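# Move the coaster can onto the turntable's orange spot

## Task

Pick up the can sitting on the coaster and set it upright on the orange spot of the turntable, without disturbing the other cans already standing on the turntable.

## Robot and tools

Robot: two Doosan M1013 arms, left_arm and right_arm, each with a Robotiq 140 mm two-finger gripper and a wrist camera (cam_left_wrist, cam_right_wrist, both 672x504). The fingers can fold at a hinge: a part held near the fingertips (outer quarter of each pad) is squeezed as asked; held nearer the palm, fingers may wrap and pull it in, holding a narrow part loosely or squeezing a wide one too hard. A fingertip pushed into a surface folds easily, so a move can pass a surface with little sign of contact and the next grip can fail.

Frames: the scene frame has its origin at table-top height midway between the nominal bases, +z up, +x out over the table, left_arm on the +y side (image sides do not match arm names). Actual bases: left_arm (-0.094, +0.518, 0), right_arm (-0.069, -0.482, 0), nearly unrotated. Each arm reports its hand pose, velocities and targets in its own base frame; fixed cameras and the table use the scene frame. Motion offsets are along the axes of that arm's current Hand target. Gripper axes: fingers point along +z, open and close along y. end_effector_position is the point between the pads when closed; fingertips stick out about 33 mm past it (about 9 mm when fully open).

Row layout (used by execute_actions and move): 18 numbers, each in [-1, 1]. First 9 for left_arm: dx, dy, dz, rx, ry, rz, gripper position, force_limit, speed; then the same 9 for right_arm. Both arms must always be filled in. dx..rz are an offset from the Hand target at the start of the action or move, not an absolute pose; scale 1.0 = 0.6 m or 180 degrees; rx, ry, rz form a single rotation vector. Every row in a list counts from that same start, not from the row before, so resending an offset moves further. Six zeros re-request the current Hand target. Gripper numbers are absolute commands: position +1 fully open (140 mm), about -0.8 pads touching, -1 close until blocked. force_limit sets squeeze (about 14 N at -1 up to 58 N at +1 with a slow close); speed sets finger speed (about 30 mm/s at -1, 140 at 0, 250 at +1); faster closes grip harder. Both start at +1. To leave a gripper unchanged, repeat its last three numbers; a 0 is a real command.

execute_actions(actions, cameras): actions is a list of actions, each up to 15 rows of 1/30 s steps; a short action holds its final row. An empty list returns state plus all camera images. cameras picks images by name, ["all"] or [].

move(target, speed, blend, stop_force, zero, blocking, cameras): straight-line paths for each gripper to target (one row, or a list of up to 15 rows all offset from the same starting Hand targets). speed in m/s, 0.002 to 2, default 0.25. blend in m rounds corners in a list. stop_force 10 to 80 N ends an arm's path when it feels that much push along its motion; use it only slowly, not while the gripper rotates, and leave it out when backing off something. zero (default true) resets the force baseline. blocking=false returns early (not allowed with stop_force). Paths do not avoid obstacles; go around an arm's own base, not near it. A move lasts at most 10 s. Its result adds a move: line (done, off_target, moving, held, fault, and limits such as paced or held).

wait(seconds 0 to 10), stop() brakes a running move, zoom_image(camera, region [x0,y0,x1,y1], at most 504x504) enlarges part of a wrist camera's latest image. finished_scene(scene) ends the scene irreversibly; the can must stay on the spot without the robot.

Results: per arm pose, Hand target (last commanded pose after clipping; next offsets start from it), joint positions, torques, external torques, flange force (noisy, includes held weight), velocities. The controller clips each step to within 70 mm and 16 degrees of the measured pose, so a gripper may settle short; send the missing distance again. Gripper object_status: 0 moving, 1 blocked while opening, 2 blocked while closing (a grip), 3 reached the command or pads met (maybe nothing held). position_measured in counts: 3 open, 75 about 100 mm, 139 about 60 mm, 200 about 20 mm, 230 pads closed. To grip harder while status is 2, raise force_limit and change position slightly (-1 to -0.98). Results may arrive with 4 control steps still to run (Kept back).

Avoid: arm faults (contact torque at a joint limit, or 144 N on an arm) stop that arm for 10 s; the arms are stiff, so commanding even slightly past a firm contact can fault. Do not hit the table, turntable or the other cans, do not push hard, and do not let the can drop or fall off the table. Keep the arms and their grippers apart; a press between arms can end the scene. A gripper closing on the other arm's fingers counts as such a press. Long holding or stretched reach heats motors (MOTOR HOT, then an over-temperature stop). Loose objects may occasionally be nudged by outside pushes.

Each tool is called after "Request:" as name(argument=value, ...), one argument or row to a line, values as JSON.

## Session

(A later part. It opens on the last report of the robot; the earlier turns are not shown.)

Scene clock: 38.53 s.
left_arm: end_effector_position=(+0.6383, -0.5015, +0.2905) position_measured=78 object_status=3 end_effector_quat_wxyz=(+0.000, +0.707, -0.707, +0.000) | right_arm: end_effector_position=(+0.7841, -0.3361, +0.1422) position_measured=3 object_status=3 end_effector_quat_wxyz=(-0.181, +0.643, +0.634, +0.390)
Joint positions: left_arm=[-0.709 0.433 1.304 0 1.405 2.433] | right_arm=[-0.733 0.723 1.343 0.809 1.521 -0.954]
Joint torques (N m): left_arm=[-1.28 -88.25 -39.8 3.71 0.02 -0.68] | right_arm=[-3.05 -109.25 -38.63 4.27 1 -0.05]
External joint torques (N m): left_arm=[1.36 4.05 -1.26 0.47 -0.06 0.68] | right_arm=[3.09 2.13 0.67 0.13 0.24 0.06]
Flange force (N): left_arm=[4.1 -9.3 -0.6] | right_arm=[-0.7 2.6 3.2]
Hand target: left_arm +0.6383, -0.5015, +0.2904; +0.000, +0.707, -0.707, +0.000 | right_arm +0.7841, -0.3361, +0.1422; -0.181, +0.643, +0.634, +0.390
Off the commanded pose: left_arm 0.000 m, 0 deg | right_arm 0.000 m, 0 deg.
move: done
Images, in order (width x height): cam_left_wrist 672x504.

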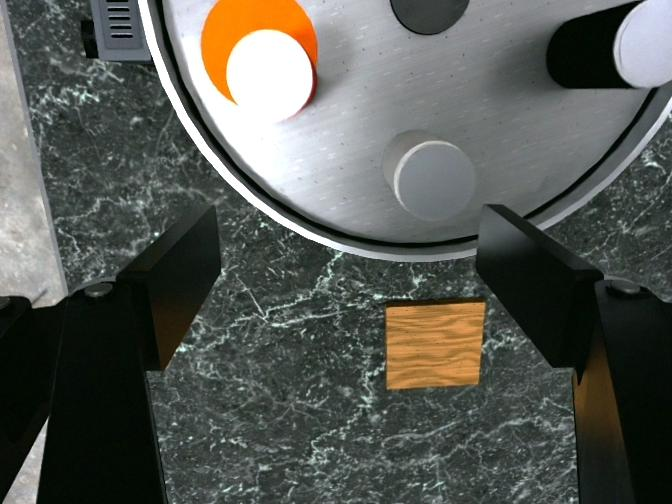

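Request:
move(
  target=[0.0513,0.2797,0.1223,0,0,0,0.25,-0.6,0,0,0,0,0,0,0,1,1,1],
  speed=0.3,
)

Scene clock: 41.73 s.
left_arm: end_effector_position=(+0.4705, -0.5323, +0.2172) position_measured=98 object_status=3 end_effector_quat_wxyz=(+0.000, +0.707, -0.707, +0.000) | right_arm: end_effector_position=(+0.7841, -0.3361, +0.1422) position_measured=3 object_status=3 end_effector_quat_wxyz=(-0.181, +0.643, +0.634, +0.390)
Joint positions: left_arm=[-0.895 0.304 1.622 0 1.217 2.246] | right_arm=[-0.733 0.723 1.343 0.809 1.521 -0.954]
Joint torques (N m): left_arm=[-0.29 -73.94 -39.26 3.59 0.2 -0.81] | right_arm=[-3.06 -109.37 -38.86 4.27 0.97 -0.08]
External joint torques (N m): left_arm=[0.47 4.44 0.32 0.38 -0.24 0.81] | right_arm=[3.07 2.62 1.03 0.12 0.26 0.09]
Flange force (N): left_arm=[3.3 -5.3 3.3] | right_arm=[-1.0 2.3 3.5]
Hand target: left_arm +0.4705, -0.5323, +0.2171; +0.000, +0.707, -0.707, +0.000 | right_arm +0.7841, -0.3361, +0.1422; -0.181, +0.643, +0.634, +0.390
Off the commanded pose: left_arm 0.000 m, 0 deg | right_arm 0.000 m, 0 deg.
move: done

Request:
wait(
  seconds=2.83,
)

Request:
execute_actions(
  actions=[
    [[0.0001,-0.0001,0.0002,0,0,0,0.25,-0.6,0,0,0,0,0,0,0,1,1,1],[-0.0002,-0.0004,0.001,0,0,0,0.25,-0.6,0,0,0,0,0,0,0,1,1,1],[-0.0005,-0.001,0.0022,0,0,0,0.25,-0.6,0,0,0,0,0,0,0,1,1,1],[-0.0009,-0.0017,0.0039,0,0,0,0.25,-0.6,0,0,0,0,0,0,0,1,1,1],[-0.0014,-0.0027,0.0061,0,0,0,0.25,-0.6,0,0,0,0,0,0,0,1,1,1],[-0.002,-0.0039,0.0088,0,0,0,0.25,-0.6,0,0,0,0,0,0,0,1,1,1],[-0.0027,-0.0053,0.012,0,0,0,0.25,-0.6,0,0,0,0,0,0,0,1,1,1],[-0.0035,-0.0069,0.0156,0,0,0,0.25,-0.6,0,0,0,0,0,0,0,1,1,1],[-0.0044,-0.0087,0.0198,0,0,0,0.25,-0.6,0,0,0,0,0,0,0,1,1,1],[-0.0055,-0.0108,0.0244,0,0,0,0.25,-0.6,0,0,0,0,0,0,0,1,1,1],[-0.0066,-0.0131,0.0296,0,0,0,0.25,-0.6,0,0,0,0,0,0,0,1,1,1],[-0.0079,-0.0156,0.0352,0,0,0,0.25,-0.6,0,0,0,0,0,0,0,1,1,1],[-0.0092,-0.0183,0.0413,0,0,0,0.25,-0.6,0,0,0,0,0,0,0,1,1,1],[-0.0107,-0.0212,0.0479,0,0,0,0.25,-0.6,0,0,0,0,0,0,0,1,1,1],[-0.0123,-0.0243,0.055,0,0,0,0.25,-0.6,0,0,0,0,0,0,0,1,1,1]],
    [[-0.0017,-0.0032,0.0071,0,0,0,0.25,-0.6,0,0,0,0,0,0,0,1,1,1],[-0.0033,-0.0065,0.0138,0,0,0,0.25,-0.6,0,0,0,0,0,0,0,1,1,1],[-0.005,-0.0097,0.02,0,0,0,0.25,-0.6,0,0,0,0,0,0,0,1,1,1],[-0.0066,-0.0129,0.0258,0,0,0,0.25,-0.6,0,0,0,0,0,0,0,1,1,1],[-0.0083,-0.0162,0.0313,0,0,0,0.25,-0.6,0,0,0,0,0,0,0,1,1,1],[-0.0099,-0.0194,0.0362,0,0,0,0.25,-0.6,0,0,0,0,0,0,0,1,1,1],[-0.0116,-0.0226,0.0408,0,0,0,0.25,-0.6,0,0,0,0,0,0,0,1,1,1],[-0.0132,-0.0259,0.045,0,0,0,0.25,-0.6,0,0,0,0,0,0,0,1,1,1],[-0.0149,-0.0291,0.0487,0,0,0,0.25,-0.6,0,0,0,0,0,0,0,1,1,1],[-0.0165,-0.0323,0.052,0,0,0,0.25,-0.6,0,0,0,0,0,0,0,1,1,1],[-0.0182,-0.0356,0.0549,0,0,0,0.25,-0.6,0,0,0,0,0,0,0,1,1,1],[-0.0198,-0.0388,0.0574,0,0,0,0.25,-0.6,0,0,0,0,0,0,0,1,1,1],[-0.0215,-0.042,0.0594,0,0,0,0.25,-0.6,0,0,0,0,0,0,0,1,1,1],[-0.0231,-0.0453,0.061,0,0,0,0.25,-0.6,0,0,0,0,0,0,0,1,1,1],[-0.0247,-0.0485,0.0623,0,0,0,0.25,-0.6,0,0,0,0,0,0,0,1,1,1]],
    [[-0.0016,-0.0033,0,0,0,0,0.25,-0.6,0,0,0,0,0,0,0,1,1,1],[-0.0032,-0.0065,0,0,0,0,-1,-0.6,-0.2,0,0,0,0,0,0,1,1,1],[-0.0047,-0.0099,0,0,0,0,-1,-0.6,-0.2,0,0,0,0,0,0,1,1,1],[-0.0061,-0.0132,0,0,0,0,-1,-0.6,-0.2,0,0,0,0,0,0,1,1,1],[-0.0075,-0.0165,0,0,0,0,-1,-0.6,-0.2,0,0,0,0,0,0,1,1,1],[-0.0089,-0.0199,0,0,0,0,-1,-0.6,-0.2,0,0,0,0,0,0,1,1,1],[-0.0101,-0.0233,0,0,0,0,-1,-0.6,-0.2,0,0,0,0,0,0,1,1,1],[-0.0114,-0.0268,0,0,0,0,-1,-0.6,-0.2,0,0,0,0,0,0,1,1,1],[-0.0125,-0.0302,0,0,0,0,-1,-0.6,-0.2,0,0,0,0,0,0,1,1,1],[-0.0136,-0.0337,0,0,0,0,-1,-0.6,-0.2,0,0,0,0,0,0,1,1,1],[-0.0146,-0.0372,0,0,0,0,-1,-0.6,-0.2,0,0,0,0,0,0,1,1,1],[-0.0156,-0.0407,0,0,0,0,-1,-0.6,-0.2,0,0,0,0,0,0,1,1,1],[-0.0165,-0.0442,0,0,0,0,-1,-0.6,-0.2,0,0,0,0,0,0,1,1,1],[-0.0174,-0.0477,0,0,0,0,-1,-0.6,-0.2,0,0,0,0,0,0,1,1,1],[-0.0182,-0.0513,0,0,0,0,-1,-0.6,-0.2,0,0,0,0,0,0,1,1,1]],
    [[-0.0007,-0.0036,0,0,0,0,-1,-0.6,-0.2,0,0,0,0,0,0,1,1,1],[-0.0014,-0.0071,0,0,0,0,-1,-0.6,-0.2,0,0,0,0,0,0,1,1,1],[-0.002,-0.0107,-0.001,0,0,0,-1,-0.6,-0.2,0,0,0,0,0,0,1,1,1],[-0.003,-0.0153,-0.002,0,0,0,-1,-0.6,-0.2,0,0,0,0,0,0,1,1,1],[-0.0044,-0.0214,-0.002,0,0,0,-1,-0.6,-0.2,0,0,0,0,0,0,1,1,1],[-0.0061,-0.0291,-0.002,0,0,0,-1,-0.6,-0.2,0,0,0,0,0,0,1,1,1],[-0.008,-0.0378,-0.002,0,0,0,-1,-0.6,-0.2,0,0,0,0,0,0,1,1,1],[-0.0095,-0.0473,-0.002,0,0,0,-1,-0.6,-0.2,0,0,0,0,0,0,1,1,1],[-0.0108,-0.0574,-0.002,0,0,0,-1,-0.6,-0.2,0,0,0,0,0,0,1,1,1],[-0.0115,-0.0676,-0.002,0,0,0,-1,-0.6,-0.2,0,0,0,0,0,0,1,1,1],[-0.0117,-0.0775,-0.002,0,0,0,-1,-0.6,-0.2,0,0,0,0,0,0,1,1,1],[-0.0115,-0.0867,-0.002,0,0,0,-1,-0.6,-0.2,0,0,0,0,0,0,1,1,1],[-0.0108,-0.0948,-0.001,0,0,0,-1,-0.6,-0.2,0,0,0,0,0,0,1,1,1],[-0.0098,-0.1015,0,0,0,0,-1,-0.6,-0.2,0,0,0,0,0,0,1,1,1],[-0.0088,-0.1063,0,0,0,0,-1,-0.6,-0.2,0,0,0,0,0,0,1,1,1]],
    [[0.0011,-0.0037,0,0,0,0,-1,-0.6,-0.2,0,0,0,0,0,0,1,1,1],[0.0023,-0.0074,0,0,0,0,-1,-0.6,-0.2,0,0,0,0,0,0,1,1,1],[0.0036,-0.0111,0,0,0,0,-1,-0.6,-0.2,0,0,0,0,0,0,1,1,1],[0.0049,-0.0147,0,0,0,0,-1,-0.6,-0.2,0,0,0,0,0,0,1,1,1],[0.0063,-0.0183,0,0,0,0,0.3,-0.6,0,0,0,0,0,0,0,1,1,1],[0.0077,-0.0219,0,0,0,0,0.3,-0.6,0,0,0,0,0,0,0,1,1,1],[0.0093,-0.0254,0,0,0,0,0.3,-0.6,0,0,0,0,0,0,0,1,1,1],[0.0108,-0.029,0,0,0,0,0.3,-0.6,0,0,0,0,0,0,0,1,1,1],[0.0125,-0.0325,0,0,0,0,0.3,-0.6,0,0,0,0,0,0,0,1,1,1],[0.0142,-0.036,0,0,0,0,0.3,-0.6,0,0,0,0,0,0,0,1,1,1],[0.0159,-0.0394,0,0,0,0,0.3,-0.6,0,0,0,0,0,0,0,1,1,1],[0.0177,-0.0428,0,0,0,0,0.3,-0.6,0,0,0,0,0,0,0,1,1,1],[0.0196,-0.0462,0,0,0,0,0.3,-0.6,0,0,0,0,0,0,0,1,1,1],[0.0215,-0.0496,0,0,0,0,0.3,-0.6,0,0,0,0,0,0,0,1,1,1],[0.0235,-0.0529,0,0,0,0,0.3,-0.6,0,0,0,0,0,0,0,1,1,1]],
    [[0.0021,-0.0032,-0.0005,0,0,0,0.3,-0.6,0,0,0,0,0,0,0,1,1,1],[0.0042,-0.0063,-0.002,0,0,0,0.3,-0.6,0,0,0,0,0,0,0,1,1,1],[0.0064,-0.0095,-0.0044,0,0,0,0.3,-0.6,0,0,0,0,0,0,0,1,1,1],[0.0086,-0.0126,-0.0078,0,0,0,0.3,-0.6,0,0,0,0,0,0,0,1,1,1],[0.0109,-0.0156,-0.0122,0,0,0,0.3,-0.6,0,0,0,0,0,0,0,1,1,1],[0.0132,-0.0187,-0.0176,0,0,0,0.3,-0.6,0,0,0,0,0,0,0,1,1,1],[0.0155,-0.0217,-0.024,0,0,0,0.3,-0.6,0,0,0,0,0,0,0,1,1,1],[0.0179,-0.0247,-0.0313,0,0,0,0.3,-0.6,0,0,0,0,0,0,0,1,1,1],[0.0203,-0.0276,-0.0396,0,0,0,0.3,-0.6,0,0,0,0,0,0,0,1,1,1],[0.0228,-0.0305,-0.0489,0,0,0,0.3,-0.6,0,0,0,0,0,0,0,1,1,1],[0.0253,-0.0334,-0.0592,0,0,0,0.3,-0.6,0,0,0,0,0,0,0,1,1,1],[0.0279,-0.0363,-0.0704,0,0,0,0.3,-0.6,0,0,0,0,0,0,0,1,1,1],[0.0305,-0.0391,-0.0826,0,0,0,0.3,-0.6,0,0,0,0,0,0,0,1,1,1],[0.0331,-0.0419,-0.0958,0,0,0,0.3,-0.6,0,0,0,0,0,0,0,1,1,1],[0.0358,-0.0447,-0.11,0,0,0,0.3,-0.6,0,0,0,0,0,0,0,1,1,1]],
  ],
  cameras=["cam_left_wrist"],
)

Request:
move(
  target=[-0.03,-0.01,-0.13,0,0,0,0.3,-0.6,0,0,0,0,0,0,0,1,1,1],
  speed=0.25,
  cameras=["cam_left_wrist"],
)

Scene clock: 46.03 s.
left_arm: end_effector_position=(+0.4705, -0.5323, +0.2171) position_measured=98 object_status=3 end_effector_quat_wxyz=(+0.000, +0.707, -0.707, +0.000) | right_arm: end_effector_position=(+0.7841, -0.3361, +0.1422) position_measured=3 object_status=3 end_effector_quat_wxyz=(-0.181, +0.643, +0.634, +0.390)
Joint positions: left_arm=[-0.896 0.304 1.622 0 1.216 2.246] | right_arm=[-0.733 0.723 1.343 0.809 1.521 -0.954]
Joint torques (N m): left_arm=[-1.35 -75.71 -39.12 3.51 0.07 -0.71] | right_arm=[-2.97 -109.39 -38.73 4.23 1.02 -0.06]
External joint torques (N m): left_arm=[1.41 5.77 0.07 0.47 -0.11 0.71] | right_arm=[2.94 3.16 1.05 0.14 0.21 0.07]
Flange force (N): left_arm=[4.5 -8.0 3.5] | right_arm=[-1.7 2.7 3.6]
Hand target: left_arm +0.4705, -0.5323, +0.2171; +0.000, +0.707, -0.707, +0.000 | right_arm +0.7841, -0.3361, +0.1422; -0.181, +0.643, +0.634, +0.390
Tool commands: left_gripper/position=+0.25 left_gripper/force_limit=-0.6 left_gripper/speed=+0.0 right_gripper/position=+1.0 right_gripper/force_limit=+1.0 right_gripper/speed=+1.0
Off the commanded pose: left_arm 0.000 m, 0 deg | right_arm 0.000 m, 0 deg.
wait: 2.83 s; at rest from the start

Scene clock: 48.90 s.
left_arm: end_effector_position=(+0.6546, -0.5183, +0.1658) position_measured=94 object_status=0 end_effector_quat_wxyz=(+0.000, +0.707, -0.707, +0.000) end_effector_velocity=(+0.051, -0.041, +0.132) end_effector_angular_velocity=(-0.002, -0.004, -0.002) | right_arm: end_effector_position=(+0.7841, -0.3361, +0.1422) position_measured=3 object_status=3 end_effector_quat_wxyz=(-0.181, +0.643, +0.634, +0.390)
Joint positions: left_arm=[-0.711 0.522 1.399 0 1.221 2.43] | right_arm=[-0.733 0.723 1.343 0.809 1.521 -0.954]
Joint velocities: left_arm=[0.002 0.025 -0.29 0.001 0.261 0.003] | right_arm=[within noise]
Joint torques (N m): left_arm=[-0.47 -99.98 -39.8 3.67 0.09 -0.82] | right_arm=[-3.07 -109.21 -38.77 4.25 0.98 -0.1]
External joint torques (N m): left_arm=[0.41 6.27 -0.91 0.47 -0.12 0.82] | right_arm=[3.05 2.91 1.06 0.13 0.25 0.11]
External joint torques at the end of the 2nd action: left_arm=[2.19 4.14 0.39 0.32 0.11 0.42] | right_arm=[3.26 2.42 0.74 0.18 0.23 0.02]
External joint torques at the end of the 3rd action: left_arm=[0.04 4.23 0.46 0.19 0.07 0.32] | right_arm=[3.11 1.53 0.72 0.1 0.21 0.09]
External joint torques at the end of the 4th action: left_arm=[-0.32 7.67 1.01 0.48 0.31 0.84] | right_arm=[3.01 2.56 1.07 0.11 0.25 0.08]
External joint torques at the end of the 5th action: left_arm=[4.44 3.31 0.09 0.44 -0.25 0.56] | right_arm=[2.93 3.59 1.16 0.08 0.23 0.09]
Flange force (N): left_arm=[6.2 -10.2 2.8] | right_arm=[-1.3 2.5 3.6]
Flange force at the end of the 2nd action (N): left_arm=[1.3 -6.4 3.2] | right_arm=[-0.9 2.8 3.4]
Flange force at the end of the 3rd action (N): left_arm=[3.2 -4.2 3.3] | right_arm=[0.2 2.0 3.2]
Flange force at the end of the 4th action (N): left_arm=[5.4 -7.6 5.6] | right_arm=[-0.9 2.1 3.5]
Flange force at the end of the 5th action (N): left_arm=[-1.8 -7.6 2.6] | right_arm=[-2.2 2.8 3.7]
Hand target: left_arm +0.6672, -0.5294, +0.2126; +0.000, +0.707, -0.707, +0.000 | right_arm +0.7841, -0.3361, +0.1422; -0.181, +0.643, +0.634, +0.390
Off the commanded pose: left_arm 0.050 m, 0 deg | right_arm 0.000 m, 0 deg.
Kept back: 4 steps.
Step readings (end_effector_position of left_arm | right_arm; steps 1 to 15: 1st action; 16 to 30: 2nd action; 31 to 45: 3rd action; 46 to 60: 4th action; 61 to 75: 5th action; 76 to 86: 6th action):
0: (+0.4705, -0.5323, +0.2171) | (+0.7841, -0.3361, +0.1422)
1: (+0.4705, -0.5323, +0.2171) | (+0.7841, -0.3361, +0.1422)
2: (+0.4705, -0.5323, +0.2171) | (+0.7841, -0.3361, +0.1422)
4: (+0.4705, -0.5323, +0.2169) | (+0.7841, -0.3361, +0.1422)
8: (+0.4723, -0.5314, +0.2129) | (+0.7841, -0.3361, +0.1422)
15: (+0.4799, -0.5274, +0.1957) | (+0.7841, -0.3361, +0.1422)
16: (+0.4812, -0.5267, +0.1925) | (+0.7841, -0.3361, +0.1422)
17: (+0.4832, -0.5256, +0.1879) | (+0.7841, -0.3361, +0.1422)
19: (+0.4865, -0.5239, +0.1808) | (+0.7841, -0.3361, +0.1422)
23: (+0.4946, -0.5197, +0.1658) | (+0.7841, -0.3361, +0.1422)
30: (+0.5081, -0.5129, +0.1503) | (+0.7841, -0.3361, +0.1422)
31: (+0.5098, -0.5120, +0.1491) | (+0.7841, -0.3361, +0.1422)
32: (+0.5120, -0.5108, +0.1479) | (+0.7841, -0.3361, +0.1422)
34: (+0.5157, -0.5091, +0.1472) | (+0.7841, -0.3361, +0.1422)
38: (+0.5242, -0.5056, +0.1468) | (+0.7841, -0.3361, +0.1422)
45: (+0.5384, -0.5008, +0.1467) | (+0.7841, -0.3361, +0.1422)
46: (+0.5402, -0.5002, +0.1467) | (+0.7841, -0.3361, +0.1422)
47: (+0.5428, -0.4996, +0.1467) | (+0.7841, -0.3361, +0.1422)
49: (+0.5467, -0.4988, +0.1468) | (+0.7841, -0.3361, +0.1422)
53: (+0.5586, -0.4962, +0.1478) | (+0.7841, -0.3361, +0.1422)
60: (+0.5945, -0.4922, +0.1476) | (+0.7841, -0.3361, +0.1422)
61: (+0.5987, -0.4925, +0.1473) | (+0.7841, -0.3361, +0.1422)
62: (+0.6036, -0.4930, +0.1469) | (+0.7841, -0.3361, +0.1422)
64: (+0.6093, -0.4942, +0.1468) | (+0.7841, -0.3361, +0.1422)
68: (+0.6194, -0.4975, +0.1467) | (+0.7841, -0.3361, +0.1422)
75: (+0.6340, -0.5043, +0.1467) | (+0.7841, -0.3361, +0.1422)
76: (+0.6359, -0.5053, +0.1467) | (+0.7841, -0.3361, +0.1422)
77: (+0.6383, -0.5067, +0.1467) | (+0.7841, -0.3361, +0.1422)
79: (+0.6417, -0.5089, +0.1474) | (+0.7841, -0.3361, +0.1422)
83: (+0.6494, -0.5143, +0.1548) | (+0.7841, -0.3361, +0.1422)
Images, in order (width x height): cam_left_wrist 672x504.

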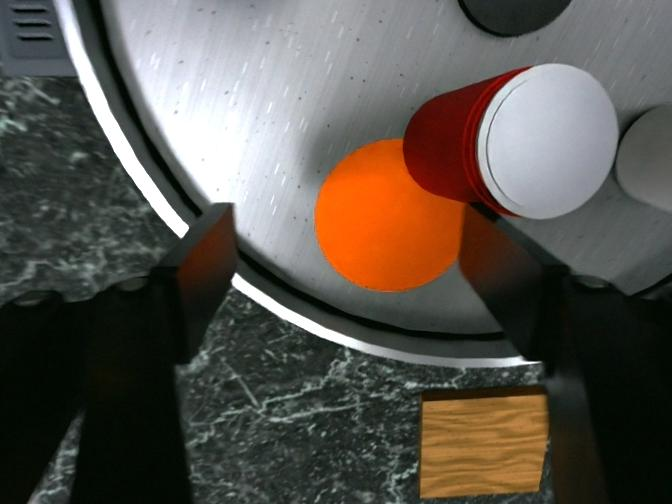

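Scene clock: 50.30 s.
left_arm: end_effector_position=(+0.6733, -0.5115, +0.2906) position_measured=91 object_status=3 end_effector_quat_wxyz=(+0.000, +0.707, -0.707, +0.000) | right_arm: end_effector_position=(+0.7841, -0.3361, +0.1422) position_measured=3 object_status=3 end_effector_quat_wxyz=(-0.181, +0.643, +0.634, +0.390)
Joint positions: left_arm=[-0.691 0.489 1.219 0 1.434 2.451] | right_arm=[-0.733 0.723 1.343 0.809 1.521 -0.954]
Joint torques (N m): left_arm=[-1.35 -94.63 -40.98 3.73 0.18 -0.69] | right_arm=[-3.2 -109.38 -38.73 4.27 0.95 -0.07]
External joint torques (N m): left_arm=[1.47 5.37 -0.15 0.46 -0.22 0.69] | right_arm=[3.21 2.65 0.87 0.12 0.29 0.08]
Flange force (N): left_arm=[3.7 -9.1 1.4] | right_arm=[-1.1 2.8 3.5]
Hand target: left_arm +0.6733, -0.5115, +0.2906; +0.000, +0.707, -0.707, +0.000 | right_arm +0.7841, -0.3361, +0.1422; -0.181, +0.643, +0.634, +0.390
Off the commanded pose: left_arm 0.000 m, 0 deg | right_arm 0.000 m, 0 deg.
move: done
Images, in order (width x height): cam_left_wrist 672x504.

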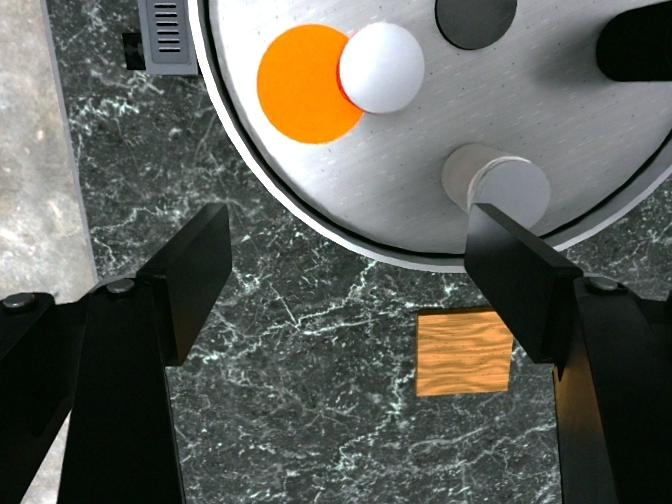

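Request:
move(
  target=[0.0917,0.2937,0.1227,0,0,0,0.25,-0.6,0,0,0,0,0,0,0,1,1,1],
  speed=0.1,
  blocking=false,
)

Request:
wait(
  seconds=10,
)

Request:
move(
  target=[0,0,0.05,0,0,0,0.25,-0.6,0,0,0,0,0,0,0,1,1,1],
  speed=0.02,
  blocking=false,
)

Request:
wait(
  seconds=10,
)

Scene clock: 53.17 s.
left_arm: end_effector_position=(+0.6405, -0.5217, +0.2769) position_measured=98 object_status=3 end_effector_quat_wxyz=(+0.000, +0.707, -0.707, -0.001) end_effector_velocity=(-0.088, -0.027, -0.036) end_effector_angular_velocity=(-0.001, -0.001, -0.001) | right_arm: end_effector_position=(+0.7841, -0.3361, +0.1422) position_measured=3 object_status=3 end_effector_quat_wxyz=(-0.181, +0.643, +0.634, +0.390)
Joint positions: left_arm=[-0.725 0.46 1.288 0 1.395 2.416] | right_arm=[-0.733 0.723 1.343 0.809 1.521 -0.954]
Joint velocities: left_arm=[-0.095 -0.074 0.178 0 -0.104 -0.095] | right_arm=[within noise]
Joint torques (N m): left_arm=[-0.42 -91.45 -40.71 3.81 0.11 -0.64] | right_arm=[-3.47 -109.09 -38.75 4.23 0.98 -0.03]
External joint torques (N m): left_arm=[0.21 5.19 -0.11 0.34 -0.14 0.64] | right_arm=[3.46 2.5 0.96 0.15 0.24 0.04]
Flange force (N): left_arm=[4.8 -7.5 1.6] | right_arm=[-0.7 2.5 3.8]
Hand target: left_arm +0.6309, -0.5247, +0.2729; +0.000, +0.707, -0.707, +0.000 | right_arm +0.7841, -0.3361, +0.1422; -0.181, +0.643, +0.634, +0.390
Tool commands: left_gripper/position=+0.25 left_gripper/force_limit=-0.6 left_gripper/speed=+0.0 right_gripper/position=+1.0 right_gripper/force_limit=+1.0 right_gripper/speed=+1.0
Off the commanded pose: left_arm 0.162 m, 0 deg | right_arm 0.000 m, 0 deg.
move: running

Scene clock: 55.00 s.
left_arm: end_effector_position=(+0.4971, -0.5665, +0.2171) position_measured=98 object_status=3 end_effector_quat_wxyz=(+0.000, +0.707, -0.707, +0.000) | right_arm: end_effector_position=(+0.7841, -0.3361, +0.1422) position_measured=3 object_status=3 end_effector_quat_wxyz=(-0.181, +0.643, +0.634, +0.390)
Joint positions: left_arm=[-0.896 0.37 1.53 0 1.242 2.245] | right_arm=[-0.733 0.723 1.343 0.809 1.521 -0.954]
Joint torques (N m): left_arm=[-1.43 -81.61 -39.44 3.6 0.07 -0.68] | right_arm=[-3.07 -109.33 -38.87 4.23 0.99 -0.02]
External joint torques (N m): left_arm=[1.52 5.21 0.08 0.41 -0.11 0.68] | right_arm=[3.1 2.32 0.92 0.17 0.24 0.03]
Flange force (N): left_arm=[4.0 -7.4 3.0] | right_arm=[-0.7 2.2 3.5]
Hand target: left_arm +0.4970, -0.5665, +0.2171; +0.000, +0.707, -0.707, +0.000 | right_arm +0.7841, -0.3361, +0.1422; -0.181, +0.643, +0.634, +0.390
Tool commands: left_gripper/position=+0.25 left_gripper/force_limit=-0.6 left_gripper/speed=+0.0 right_gripper/position=+1.0 right_gripper/force_limit=+1.0 right_gripper/speed=+1.0
Off the commanded pose: left_arm 0.000 m, 0 deg | right_arm 0.000 m, 0 deg.
earlier move: done
wait: 1.83 of 10 s (the move ended)

Scene clock: 55.50 s.
left_arm: end_effector_position=(+0.4970, -0.5665, +0.2092) position_measured=98 object_status=3 end_effector_quat_wxyz=(+0.000, +0.707, -0.707, +0.000) end_effector_velocity=(+0.000, +0.000, -0.019) end_effector_angular_velocity=(+0.000, -0.001, +0.001) | right_arm: end_effector_position=(+0.7841, -0.3361, +0.1422) position_measured=3 object_status=3 end_effector_quat_wxyz=(-0.181, +0.643, +0.634, +0.390)
Joint positions: left_arm=[-0.896 0.374 1.539 0 1.229 2.245] | right_arm=[-0.733 0.723 1.343 0.809 1.521 -0.954]
Joint velocities: left_arm=[0 0.01 0.022 0 -0.032 -0.001] | right_arm=[within noise]
Joint torques (N m): left_arm=[-0.96 -84.43 -39.17 3.62 0.28 -0.81] | right_arm=[-2.93 -109.29 -38.88 4.28 1.02 -0.05]
External joint torques (N m): left_arm=[0.92 8.15 0.14 0.35 -0.31 0.81] | right_arm=[2.91 3.06 1.26 0.08 0.21 0.06]
Flange force (N): left_arm=[7.5 -9.6 5.1] | right_arm=[-1.4 2.0 3.8]
Hand target: left_arm +0.4970, -0.5665, +0.2073; +0.000, +0.707, -0.707, +0.000 | right_arm +0.7841, -0.3361, +0.1422; -0.181, +0.643, +0.634, +0.390
Tool commands: left_gripper/position=+0.25 left_gripper/force_limit=-0.6 left_gripper/speed=+0.0 right_gripper/position=+1.0 right_gripper/force_limit=+1.0 right_gripper/speed=+1.0
Off the commanded pose: left_arm 0.022 m, 0 deg | right_arm 0.000 m, 0 deg.
move: running

Scene clock: 56.77 s.
left_arm: end_effector_position=(+0.4970, -0.5665, +0.1872) position_measured=98 object_status=3 end_effector_quat_wxyz=(+0.000, +0.707, -0.707, +0.000) | right_arm: end_effector_position=(+0.7841, -0.3361, +0.1422) position_measured=3 object_status=3 end_effector_quat_wxyz=(-0.181, +0.643, +0.634, +0.390)
Joint positions: left_arm=[-0.896 0.387 1.563 0 1.192 2.245] | right_arm=[-0.733 0.723 1.343 0.809 1.521 -0.954]
Joint torques (N m): left_arm=[-1.18 -83.17 -38.44 3.48 0.01 -0.7] | right_arm=[-3.02 -109.4 -38.71 4.26 0.98 -0.05]
External joint torques (N m): left_arm=[1.28 5.68 -0.27 0.46 -0.06 0.7] | right_arm=[3.07 2.07 0.71 0.14 0.26 0.06]
Flange force (N): left_arm=[5.2 -8.0 3.2] | right_arm=[-0.6 2.5 3.2]
Hand target: left_arm +0.4970, -0.5665, +0.1871; +0.000, +0.707, -0.707, +0.000 | right_arm +0.7841, -0.3361, +0.1422; -0.181, +0.643, +0.634, +0.390
Tool commands: left_gripper/position=+0.25 left_gripper/force_limit=-0.6 left_gripper/speed=+0.0 right_gripper/position=+1.0 right_gripper/force_limit=+1.0 right_gripper/speed=+1.0
Off the commanded pose: left_arm 0.000 m, 0 deg | right_arm 0.000 m, 0 deg.
earlier move: done
wait: 1.27 of 10 s (the move ended)

Request:
move(
  target=[0,0,-0.05,0,0,0,0.25,-0.6,0,0,0,0,0,0,0,1,1,1],
  speed=0.006,
  blocking=false,
  cameras=["cam_left_wrist"],
)

Scene clock: 57.50 s.
left_arm: end_effector_position=(+0.4970, -0.5665, +0.1895) position_measured=98 object_status=3 end_effector_quat_wxyz=(+0.000, +0.707, -0.707, +0.000) end_effector_velocity=(+0.000, +0.000, +0.007) end_effector_angular_velocity=(-0.001, -0.002, +0.001) | right_arm: end_effector_position=(+0.7841, -0.3361, +0.1422) position_measured=3 object_status=3 end_effector_quat_wxyz=(-0.181, +0.643, +0.634, +0.390)
Joint positions: left_arm=[-0.896 0.385 1.561 0 1.196 2.245] | right_arm=[-0.733 0.723 1.343 0.809 1.521 -0.954]
Joint velocities: left_arm=[0 -0.005 -0.006 0.001 0.009 -0.001] | right_arm=[within noise]
Joint torques (N m): left_arm=[-1.5 -81.24 -39.56 3.54 0.14 -0.77] | right_arm=[-2.92 -109.2 -38.7 4.27 0.99 -0.05]
External joint torques (N m): left_arm=[1.48 3.77 0.82 0.41 -0.18 0.77] | right_arm=[2.91 2.76 0.93 0.11 0.24 0.07]
Flange force (N): left_arm=[1.0 -4.8 3.4] | right_arm=[-1.3 2.5 3.4]
Hand target: left_arm +0.4970, -0.5665, +0.1901; +0.000, +0.707, -0.707, +0.000 | right_arm +0.7841, -0.3361, +0.1422; -0.181, +0.643, +0.634, +0.390
Tool commands: left_gripper/position=+0.25 left_gripper/force_limit=-0.6 left_gripper/speed=+0.0 right_gripper/position=+1.0 right_gripper/force_limit=+1.0 right_gripper/speed=+1.0
Off the commanded pose: left_arm 0.028 m, 0 deg | right_arm 0.000 m, 0 deg.
move: running
Images, in order (width x height): cam_left_wrist 672x504.

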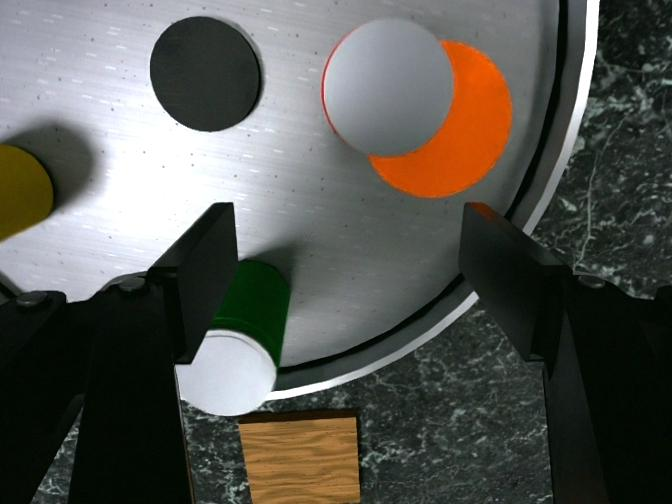

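Request:
wait(
  seconds=10,
)

Request:
wait(
  seconds=7.83,
)

Request:
execute_actions(
  actions=[
    [[0,-0.0001,0.0002,0,0,0,0.25,-0.6,0,0,0,0,0,0,0,1,1,1],[-0.0002,-0.0003,0.001,0,0,0,0.25,-0.6,0,0,0,0,0,0,0,1,1,1],[-0.0004,-0.0006,0.0022,0,0,0,0.25,-0.6,0,0,0,0,0,0,0,1,1,1],[-0.0007,-0.0011,0.0039,0,0,0,0.25,-0.6,0,0,0,0,0,0,0,1,1,1],[-0.0012,-0.0018,0.0061,0,0,0,0.25,-0.6,0,0,0,0,0,0,0,1,1,1],[-0.0017,-0.0026,0.0088,0,0,0,0.25,-0.6,0,0,0,0,0,0,0,1,1,1],[-0.0023,-0.0035,0.012,0,0,0,0.25,-0.6,0,0,0,0,0,0,0,1,1,1],[-0.003,-0.0046,0.0156,0,0,0,0.25,-0.6,0,0,0,0,0,0,0,1,1,1],[-0.0038,-0.0058,0.0198,0,0,0,0.25,-0.6,0,0,0,0,0,0,0,1,1,1],[-0.0046,-0.0072,0.0244,0,0,0,0.25,-0.6,0,0,0,0,0,0,0,1,1,1],[-0.0056,-0.0087,0.0296,0,0,0,0.25,-0.6,0,0,0,0,0,0,0,1,1,1],[-0.0067,-0.0103,0.0352,0,0,0,0.25,-0.6,0,0,0,0,0,0,0,1,1,1],[-0.0078,-0.0121,0.0413,0,0,0,0.25,-0.6,0,0,0,0,0,0,0,1,1,1],[-0.0091,-0.014,0.0479,0,0,0,0.25,-0.6,0,0,0,0,0,0,0,1,1,1],[-0.0105,-0.0161,0.055,0,0,0,0.25,-0.6,0,0,0,0,0,0,0,1,1,1]],
    [[-0.0014,-0.0021,0.0071,0,0,0,0.25,-0.6,0,0,0,0,0,0,0,1,1,1],[-0.0028,-0.0043,0.0138,0,0,0,0.25,-0.6,0,0,0,0,0,0,0,1,1,1],[-0.0042,-0.0064,0.02,0,0,0,0.25,-0.6,0,0,0,0,0,0,0,1,1,1],[-0.0056,-0.0086,0.0258,0,0,0,0.25,-0.6,0,0,0,0,0,0,0,1,1,1],[-0.007,-0.0107,0.0313,0,0,0,0.25,-0.6,0,0,0,0,0,0,0,1,1,1],[-0.0084,-0.0129,0.0362,0,0,0,0.25,-0.6,0,0,0,0,0,0,0,1,1,1],[-0.0098,-0.015,0.0408,0,0,0,0.25,-0.6,0,0,0,0,0,0,0,1,1,1],[-0.0111,-0.0172,0.045,0,0,0,0.25,-0.6,0,0,0,0,0,0,0,1,1,1],[-0.0125,-0.0193,0.0487,0,0,0,0.25,-0.6,0,0,0,0,0,0,0,1,1,1],[-0.0139,-0.0214,0.052,0,0,0,0.25,-0.6,0,0,0,0,0,0,0,1,1,1],[-0.0153,-0.0236,0.0549,0,0,0,0.25,-0.6,0,0,0,0,0,0,0,1,1,1],[-0.0167,-0.0257,0.0574,0,0,0,0.25,-0.6,0,0,0,0,0,0,0,1,1,1],[-0.0181,-0.0279,0.0594,0,0,0,0.25,-0.6,0,0,0,0,0,0,0,1,1,1],[-0.0195,-0.03,0.061,0,0,0,0.25,-0.6,0,0,0,0,0,0,0,1,1,1],[-0.0209,-0.0322,0.0623,0,0,0,0.25,-0.6,0,0,0,0,0,0,0,1,1,1]],
    [[-0.0013,-0.0022,0,0,0,0,0.25,-0.6,0,0,0,0,0,0,0,1,1,1],[-0.0027,-0.0043,0,0,0,0,-1,-0.6,-0.2,0,0,0,0,0,0,1,1,1],[-0.004,-0.0065,0,0,0,0,-1,-0.6,-0.2,0,0,0,0,0,0,1,1,1],[-0.0053,-0.0088,0,0,0,0,-1,-0.6,-0.2,0,0,0,0,0,0,1,1,1],[-0.0065,-0.011,0,0,0,0,-1,-0.6,-0.2,0,0,0,0,0,0,1,1,1],[-0.0077,-0.0133,0,0,0,0,-1,-0.6,-0.2,0,0,0,0,0,0,1,1,1],[-0.0088,-0.0157,0,0,0,0,-1,-0.6,-0.2,0,0,0,0,0,0,1,1,1],[-0.01,-0.0178,0,0,0,0,-1,-0.6,-0.2,0,0,0,0,0,0,1,1,1],[-0.011,-0.0202,0,0,0,0,-1,-0.6,-0.2,0,0,0,0,0,0,1,1,1],[-0.012,-0.0227,0,0,0,0,-1,-0.6,-0.2,0,0,0,0,0,0,1,1,1],[-0.013,-0.025,0,0,0,0,-1,-0.6,-0.2,0,0,0,0,0,0,1,1,1],[-0.014,-0.0273,0,0,0,0,-1,-0.6,-0.2,0,0,0,0,0,0,1,1,1],[-0.0148,-0.0297,0,0,0,0,-1,-0.6,-0.2,0,0,0,0,0,0,1,1,1],[-0.0157,-0.0322,0,0,0,0,-1,-0.6,-0.2,0,0,0,0,0,0,1,1,1],[-0.0165,-0.0345,0,0,0,0,-1,-0.6,-0.2,0,0,0,0,0,0,1,1,1]],
    [[-0.0008,-0.0025,0,0,0,0,-1,-0.6,-0.2,0,0,0,0,0,0,1,1,1],[-0.0015,-0.0048,0,0,0,0,-1,-0.6,-0.2,0,0,0,0,0,0,1,1,1],[-0.0022,-0.0073,-0.001,0,0,0,-1,-0.6,-0.2,0,0,0,0,0,0,1,1,1],[-0.0032,-0.0098,-0.002,0,0,0,-1,-0.6,-0.2,0,0,0,0,0,0,1,1,1],[-0.0045,-0.0123,-0.002,0,0,0,-1,-0.6,-0.2,0,0,0,0,0,0,1,1,1],[-0.0063,-0.015,-0.002,0,0,0,-1,-0.6,-0.2,0,0,0,0,0,0,1,1,1],[-0.0087,-0.0177,-0.002,0,0,0,-1,-0.6,-0.2,0,0,0,0,0,0,1,1,1],[-0.0112,-0.0205,-0.002,0,0,0,-1,-0.6,-0.2,0,0,0,0,0,0,1,1,1],[-0.0142,-0.0233,-0.002,0,0,0,-1,-0.6,-0.2,0,0,0,0,0,0,1,1,1],[-0.0173,-0.0265,-0.002,0,0,0,-1,-0.6,-0.2,0,0,0,0,0,0,1,1,1],[-0.0208,-0.0298,-0.002,0,0,0,-1,-0.6,-0.2,0,0,0,0,0,0,1,1,1],[-0.0243,-0.0333,-0.002,0,0,0,-1,-0.6,-0.2,0,0,0,0,0,0,1,1,1],[-0.028,-0.037,-0.002,0,0,0,-1,-0.6,-0.2,0,0,0,0,0,0,1,1,1],[-0.0317,-0.041,-0.002,0,0,0,-1,-0.6,-0.2,0,0,0,0,0,0,1,1,1],[-0.0353,-0.045,-0.002,0,0,0,-1,-0.6,-0.2,0,0,0,0,0,0,1,1,1]],
    [[-0.0037,-0.0043,0,0,0,0,-1,-0.6,-0.2,0,0,0,0,0,0,1,1,1],[-0.0073,-0.0088,0,0,0,0,-1,-0.6,-0.2,0,0,0,0,0,0,1,1,1],[-0.0107,-0.0135,0,0,0,0,-1,-0.6,-0.2,0,0,0,0,0,0,1,1,1],[-0.014,-0.0183,0,0,0,0,-1,-0.6,-0.2,0,0,0,0,0,0,1,1,1],[-0.017,-0.0232,0,0,0,0,-1,-0.6,-0.2,0,0,0,0,0,0,1,1,1],[-0.0198,-0.0282,0,0,0,0,-1,-0.6,-0.2,0,0,0,0,0,0,1,1,1],[-0.0223,-0.0333,0,0,0,0,-1,-0.6,-0.2,0,0,0,0,0,0,1,1,1],[-0.0243,-0.0383,0,0,0,0,-1,-0.6,-0.2,0,0,0,0,0,0,1,1,1],[-0.0263,-0.0435,0,0,0,0,-1,-0.6,-0.2,0,0,0,0,0,0,1,1,1],[-0.0277,-0.0483,0,0,0,0,-1,-0.6,-0.2,0,0,0,0,0,0,1,1,1],[-0.0285,-0.0532,0,0,0,0,-1,-0.6,-0.2,0,0,0,0,0,0,1,1,1],[-0.029,-0.0578,0.001,0,0,0,-1,-0.6,-0.2,0,0,0,0,0,0,1,1,1],[-0.0292,-0.0622,0.002,0,0,0,-1,-0.6,-0.2,0,0,0,0,0,0,1,1,1],[-0.0285,-0.0662,0.002,0,0,0,-1,-0.6,-0.2,0,0,0,0,0,0,1,1,1],[-0.0277,-0.07,0.002,0,0,0,-1,-0.6,-0.2,0,0,0,0,0,0,1,1,1]],
    [[0.0013,-0.0035,0,0,0,0,-1,-0.6,-0.2,0,0,0,0,0,0,1,1,1],[0.0026,-0.007,0,0,0,0,-1,-0.6,-0.2,0,0,0,0,0,0,1,1,1],[0.0039,-0.0105,0,0,0,0,-1,-0.6,-0.2,0,0,0,0,0,0,1,1,1],[0.0054,-0.014,0,0,0,0,-1,-0.6,-0.2,0,0,0,0,0,0,1,1,1],[0.0069,-0.0174,0,0,0,0,0.3,-0.6,0,0,0,0,0,0,0,1,1,1],[0.0084,-0.0208,0,0,0,0,0.3,-0.6,0,0,0,0,0,0,0,1,1,1],[0.01,-0.0242,0,0,0,0,0.3,-0.6,0,0,0,0,0,0,0,1,1,1],[0.0117,-0.0275,0,0,0,0,0.3,-0.6,0,0,0,0,0,0,0,1,1,1],[0.0134,-0.0308,0,0,0,0,0.3,-0.6,0,0,0,0,0,0,0,1,1,1],[0.0152,-0.0341,0,0,0,0,0.3,-0.6,0,0,0,0,0,0,0,1,1,1],[0.017,-0.0374,0,0,0,0,0.3,-0.6,0,0,0,0,0,0,0,1,1,1],[0.0189,-0.0406,0,0,0,0,0.3,-0.6,0,0,0,0,0,0,0,1,1,1],[0.0209,-0.0438,0,0,0,0,0.3,-0.6,0,0,0,0,0,0,0,1,1,1],[0.0229,-0.0469,0,0,0,0,0.3,-0.6,0,0,0,0,0,0,0,1,1,1],[0.025,-0.05,0,0,0,0,0.3,-0.6,0,0,0,0,0,0,0,1,1,1]],
    [[0.0022,-0.003,-0.0005,0,0,0,0.3,-0.6,0,0,0,0,0,0,0,1,1,1],[0.0044,-0.006,-0.002,0,0,0,0.3,-0.6,0,0,0,0,0,0,0,1,1,1],[0.0066,-0.0089,-0.0044,0,0,0,0.3,-0.6,0,0,0,0,0,0,0,1,1,1],[0.0089,-0.0118,-0.0078,0,0,0,0.3,-0.6,0,0,0,0,0,0,0,1,1,1],[0.0111,-0.0148,-0.0122,0,0,0,0.3,-0.6,0,0,0,0,0,0,0,1,1,1],[0.0134,-0.0177,-0.0176,0,0,0,0.3,-0.6,0,0,0,0,0,0,0,1,1,1],[0.0158,-0.0206,-0.024,0,0,0,0.3,-0.6,0,0,0,0,0,0,0,1,1,1],[0.0182,-0.0235,-0.0313,0,0,0,0.3,-0.6,0,0,0,0,0,0,0,1,1,1],[0.0206,-0.0263,-0.0396,0,0,0,0.3,-0.6,0,0,0,0,0,0,0,1,1,1],[0.0231,-0.0291,-0.0489,0,0,0,0.3,-0.6,0,0,0,0,0,0,0,1,1,1],[0.0255,-0.0319,-0.0592,0,0,0,0.3,-0.6,0,0,0,0,0,0,0,1,1,1],[0.028,-0.0347,-0.0704,0,0,0,0.3,-0.6,0,0,0,0,0,0,0,1,1,1],[0.0305,-0.0374,-0.0826,0,0,0,0.3,-0.6,0,0,0,0,0,0,0,1,1,1],[0.033,-0.0401,-0.0958,0,0,0,0.3,-0.6,0,0,0,0,0,0,0,1,1,1],[0.0355,-0.0428,-0.11,0,0,0,0.3,-0.6,0,0,0,0,0,0,0,1,1,1]],
  ],
  cameras=["cam_left_wrist"],
)

Request:
move(
  target=[-0.03,-0.01,-0.13,0,0,0,0.3,-0.6,0,0,0,0,0,0,0,1,1,1],
  speed=0.25,
  cameras=["cam_left_wrist"],
)

Scene clock: 62.23 s.
left_arm: end_effector_position=(+0.4970, -0.5665, +0.2171) position_measured=98 object_status=3 end_effector_quat_wxyz=(+0.000, +0.707, -0.707, +0.000) | right_arm: end_effector_position=(+0.7841, -0.3361, +0.1422) position_measured=3 object_status=3 end_effector_quat_wxyz=(-0.181, +0.643, +0.634, +0.390)
Joint positions: left_arm=[-0.896 0.37 1.53 0 1.242 2.245] | right_arm=[-0.733 0.723 1.343 0.809 1.521 -0.954]
Joint torques (N m): left_arm=[-1.62 -81.5 -39.09 3.52 0 -0.7] | right_arm=[-2.86 -109.36 -38.7 4.25 1.03 -0.05]
External joint torques (N m): left_arm=[1.72 4.97 -0.31 0.5 -0.05 0.7] | right_arm=[2.88 2.29 0.74 0.15 0.2 0.06]
Flange force (N): left_arm=[4.2 -7.9 2.3] | right_arm=[-0.9 2.5 3.1]
Hand target: left_arm +0.4970, -0.5665, +0.2171; +0.000, +0.707, -0.707, +0.000 | right_arm +0.7841, -0.3361, +0.1422; -0.181, +0.643, +0.634, +0.390
Tool commands: left_gripper/position=+0.25 left_gripper/force_limit=-0.6 left_gripper/speed=+0.0 right_gripper/position=+1.0 right_gripper/force_limit=+1.0 right_gripper/speed=+1.0
Off the commanded pose: left_arm 0.000 m, 0 deg | right_arm 0.000 m, 0 deg.
earlier move: done
wait: 2.57 of 10 s (the move ended)

Scene clock: 70.07 s.
left_arm: end_effector_position=(+0.4970, -0.5665, +0.2171) position_measured=98 object_status=3 end_effector_quat_wxyz=(+0.000, +0.707, -0.707, +0.000) | right_arm: end_effector_position=(+0.7841, -0.3361, +0.1422) position_measured=3 object_status=3 end_effector_quat_wxyz=(-0.181, +0.643, +0.634, +0.390)
Joint positions: left_arm=[-0.896 0.37 1.53 0 1.242 2.245] | right_arm=[-0.733 0.723 1.343 0.809 1.521 -0.954]
Joint torques (N m): left_arm=[-1.23 -81.6 -39.77 3.6 0.11 -0.68] | right_arm=[-3.07 -109.14 -38.71 4.27 1.01 -0.05]
External joint torques (N m): left_arm=[1.16 5.15 0.4 0.4 -0.15 0.68] | right_arm=[3.08 2.54 0.96 0.11 0.22 0.06]
Flange force (N): left_arm=[3.7 -6.5 3.4] | right_arm=[-0.9 2.3 3.5]
Hand target: left_arm +0.4970, -0.5665, +0.2171; +0.000, +0.707, -0.707, +0.000 | right_arm +0.7841, -0.3361, +0.1422; -0.181, +0.643, +0.634, +0.390
Tool commands: left_gripper/position=+0.25 left_gripper/force_limit=-0.6 left_gripper/speed=+0.0 right_gripper/position=+1.0 right_gripper/force_limit=+1.0 right_gripper/speed=+1.0
Off the commanded pose: left_arm 0.000 m, 0 deg | right_arm 0.000 m, 0 deg.
wait: 7.83 s; at rest by 0.17 s

Scene clock: 73.43 s.
left_arm: end_effector_position=(+0.6591, -0.5253, +0.1653) position_measured=91 object_status=3 end_effector_quat_wxyz=(+0.000, +0.707, -0.707, +0.000) end_effector_velocity=(+0.050, -0.041, +0.131) end_effector_angular_velocity=(-0.002, -0.004, +0.000) | right_arm: end_effector_position=(+0.7841, -0.3361, +0.1422) position_measured=3 object_status=3 end_effector_quat_wxyz=(-0.181, +0.643, +0.634, +0.390)
Joint positions: left_arm=[-0.714 0.534 1.38 0 1.227 2.427] | right_arm=[-0.733 0.723 1.343 0.809 1.521 -0.954]
Joint velocities: left_arm=[0.001 0.025 -0.289 0.001 0.26 0.001] | right_arm=[within noise]
Joint torques (N m): left_arm=[-2.56 -98.66 -40.43 3.75 -0.08 -0.69] | right_arm=[-3.21 -109.49 -38.7 4.26 0.98 -0.06]
External joint torques (N m): left_arm=[2.57 3.23 -0.5 0.41 0.05 0.69] | right_arm=[3.19 2.94 0.92 0.12 0.25 0.07]
External joint torques at the end of the 3rd action: left_arm=[5.71 0.53 -6.54 0.48 0.17 1.29] | right_arm=[3.14 2.81 0.91 0.1 0.21 0.11]
External joint torques at the end of the 4th action: left_arm=[0.47 8.68 1.01 0.42 -0.15 0.85] | right_arm=[3.08 2.5 0.85 0.14 0.29 0.1]
External joint torques at the end of the 5th action: left_arm=[-1.12 3.59 -0.71 0.08 -0.11 0.82] | right_arm=[2.89 2.67 0.95 0.12 0.25 0.07]
External joint torques at the end of the 6th action: left_arm=[1.39 6.98 0.43 0.48 -0.63 0.52] | right_arm=[3.32 2.32 0.83 0.12 0.23 0.05]
Flange force (N): left_arm=[1.0 -7.5 1.2] | right_arm=[-1.5 2.9 3.6]
Flange force at the end of the 3rd action (N): left_arm=[4.6 -17.6 -6.1] | right_arm=[-1.3 2.8 3.5]
Flange force at the end of the 4th action (N): left_arm=[5.8 -8.9 7.0] | right_arm=[-1.0 2.7 3.3]
Flange force at the end of the 5th action (N): left_arm=[4.6 -5.0 1.9] | right_arm=[-1.2 2.4 3.3]
Flange force at the end of the 6th action (N): left_arm=[3.8 -8.5 5.7] | right_arm=[-0.7 2.6 3.5]
Hand target: left_arm +0.6714, -0.5362, +0.2126; +0.000, +0.707, -0.707, +0.000 | right_arm +0.7841, -0.3361, +0.1422; -0.181, +0.643, +0.634, +0.390
Off the commanded pose: left_arm 0.050 m, 0 deg | right_arm 0.000 m, 0 deg.
Kept back: 4 steps.
Step readings (end_effector_position of left_arm | right_arm; steps 1 to 15: 1st action; 16 to 30: 2nd action; 31 to 45: 3rd action; 46 to 60: 4th action; 61 to 75: 5th action; 76 to 90: 6th action; 91 to 101: 7th action):
0: (+0.4970, -0.5665, +0.2171) | (+0.7841, -0.3361, +0.1422)
1: (+0.4970, -0.5665, +0.2171) | (+0.7841, -0.3361, +0.1422)
2: (+0.4970, -0.5665, +0.2171) | (+0.7841, -0.3361, +0.1422)
4: (+0.4971, -0.5664, +0.2170) | (+0.7841, -0.3361, +0.1422)
8: (+0.4982, -0.5657, +0.2131) | (+0.7841, -0.3361, +0.1422)
15: (+0.5031, -0.5624, +0.1960) | (+0.7841, -0.3361, +0.1422)
16: (+0.5044, -0.5616, +0.1917) | (+0.7841, -0.3361, +0.1422)
17: (+0.5054, -0.5609, +0.1883) | (+0.7841, -0.3361, +0.1422)
19: (+0.5079, -0.5591, +0.1799) | (+0.7841, -0.3361, +0.1422)
23: (+0.5129, -0.5559, +0.1660) | (+0.7841, -0.3361, +0.1422)
30: (+0.5219, -0.5502, +0.1504) | (+0.7841, -0.3361, +0.1422)
31: (+0.5235, -0.5492, +0.1489) | (+0.7841, -0.3361, +0.1422)
32: (+0.5246, -0.5484, +0.1481) | (+0.7841, -0.3361, +0.1422)
34: (+0.5273, -0.5466, +0.1470) | (+0.7841, -0.3361, +0.1422)
38: (+0.5327, -0.5438, +0.1468) | (+0.7841, -0.3361, +0.1422)
45: (+0.5423, -0.5394, +0.1468) | (+0.7841, -0.3361, +0.1422)
46: (+0.5440, -0.5387, +0.1468) | (+0.7841, -0.3361, +0.1422)
47: (+0.5453, -0.5382, +0.1468) | (+0.7841, -0.3361, +0.1422)
49: (+0.5483, -0.5372, +0.1469) | (+0.7841, -0.3361, +0.1422)
53: (+0.5541, -0.5346, +0.1476) | (+0.7841, -0.3361, +0.1422)
60: (+0.5663, -0.5234, +0.1479) | (+0.7841, -0.3361, +0.1422)
61: (+0.5689, -0.5209, +0.1479) | (+0.7841, -0.3361, +0.1422)
62: (+0.5710, -0.5190, +0.1479) | (+0.7841, -0.3361, +0.1422)
64: (+0.5762, -0.5145, +0.1479) | (+0.7841, -0.3361, +0.1422)
68: (+0.5872, -0.5068, +0.1479) | (+0.7841, -0.3361, +0.1422)
75: (+0.6076, -0.4995, +0.1472) | (+0.7841, -0.3361, +0.1422)
76: (+0.6108, -0.4995, +0.1470) | (+0.7841, -0.3361, +0.1422)
77: (+0.6129, -0.4998, +0.1470) | (+0.7841, -0.3361, +0.1422)
79: (+0.6176, -0.5009, +0.1469) | (+0.7841, -0.3361, +0.1422)
83: (+0.6258, -0.5039, +0.1466) | (+0.7841, -0.3361, +0.1422)
90: (+0.6395, -0.5110, +0.1466) | (+0.7841, -0.3361, +0.1422)
91: (+0.6418, -0.5124, +0.1466) | (+0.7841, -0.3361, +0.1422)
92: (+0.6435, -0.5135, +0.1467) | (+0.7841, -0.3361, +0.1422)
94: (+0.6473, -0.5161, +0.1475) | (+0.7841, -0.3361, +0.1422)
98: (+0.6540, -0.5212, +0.1545) | (+0.7841, -0.3361, +0.1422)
Images, in order (width x height): cam_left_wrist 672x504.

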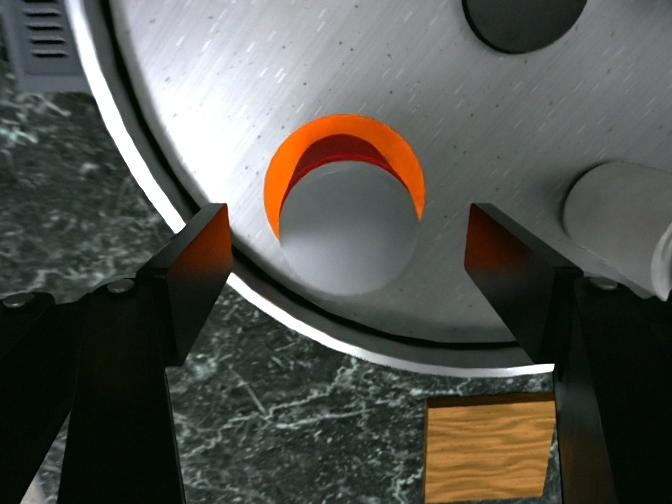

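Scene clock: 74.83 s.
left_arm: end_effector_position=(+0.6774, -0.5183, +0.2906) position_measured=91 object_status=3 end_effector_quat_wxyz=(+0.000, +0.707, -0.707, +0.000) | right_arm: end_effector_position=(+0.7841, -0.3361, +0.1422) position_measured=3 object_status=3 end_effector_quat_wxyz=(-0.181, +0.643, +0.634, +0.390)
Joint positions: left_arm=[-0.694 0.502 1.2 0 1.441 2.448] | right_arm=[-0.733 0.723 1.343 0.809 1.521 -0.954]
Joint torques (N m): left_arm=[-1.92 -96.45 -41.46 3.74 0.05 -0.66] | right_arm=[-2.98 -109.44 -38.66 4.25 1 -0.05]
External joint torques (N m): left_arm=[1.85 6.22 0.33 0.44 -0.08 0.66] | right_arm=[2.95 3.2 0.97 0.12 0.22 0.06]
Flange force (N): left_arm=[3.6 -9.6 2.0] | right_arm=[-1.9 2.9 3.5]
Hand target: left_arm +0.6774, -0.5183, +0.2906; +0.000, +0.707, -0.707, +0.000 | right_arm +0.7841, -0.3361, +0.1422; -0.181, +0.643, +0.634, +0.390
Off the commanded pose: left_arm 0.000 m, 0 deg | right_arm 0.000 m, 0 deg.
move: done
Images, in order (width x height): cam_left_wrist 672x504.

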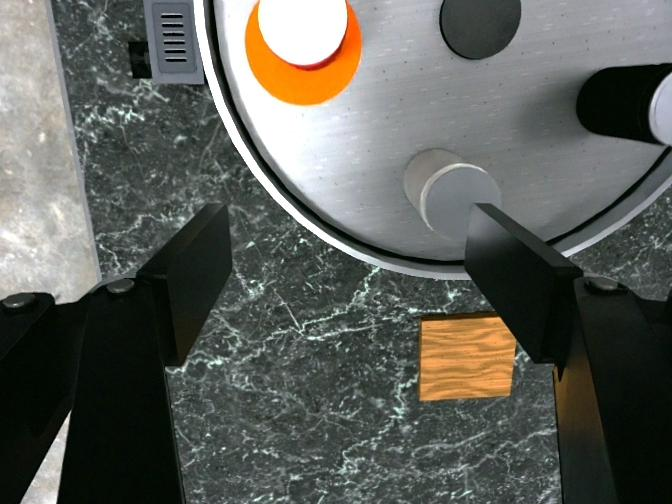

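Request:
finished_scene(
  scene=1,
)

The scene is finished: the task was done.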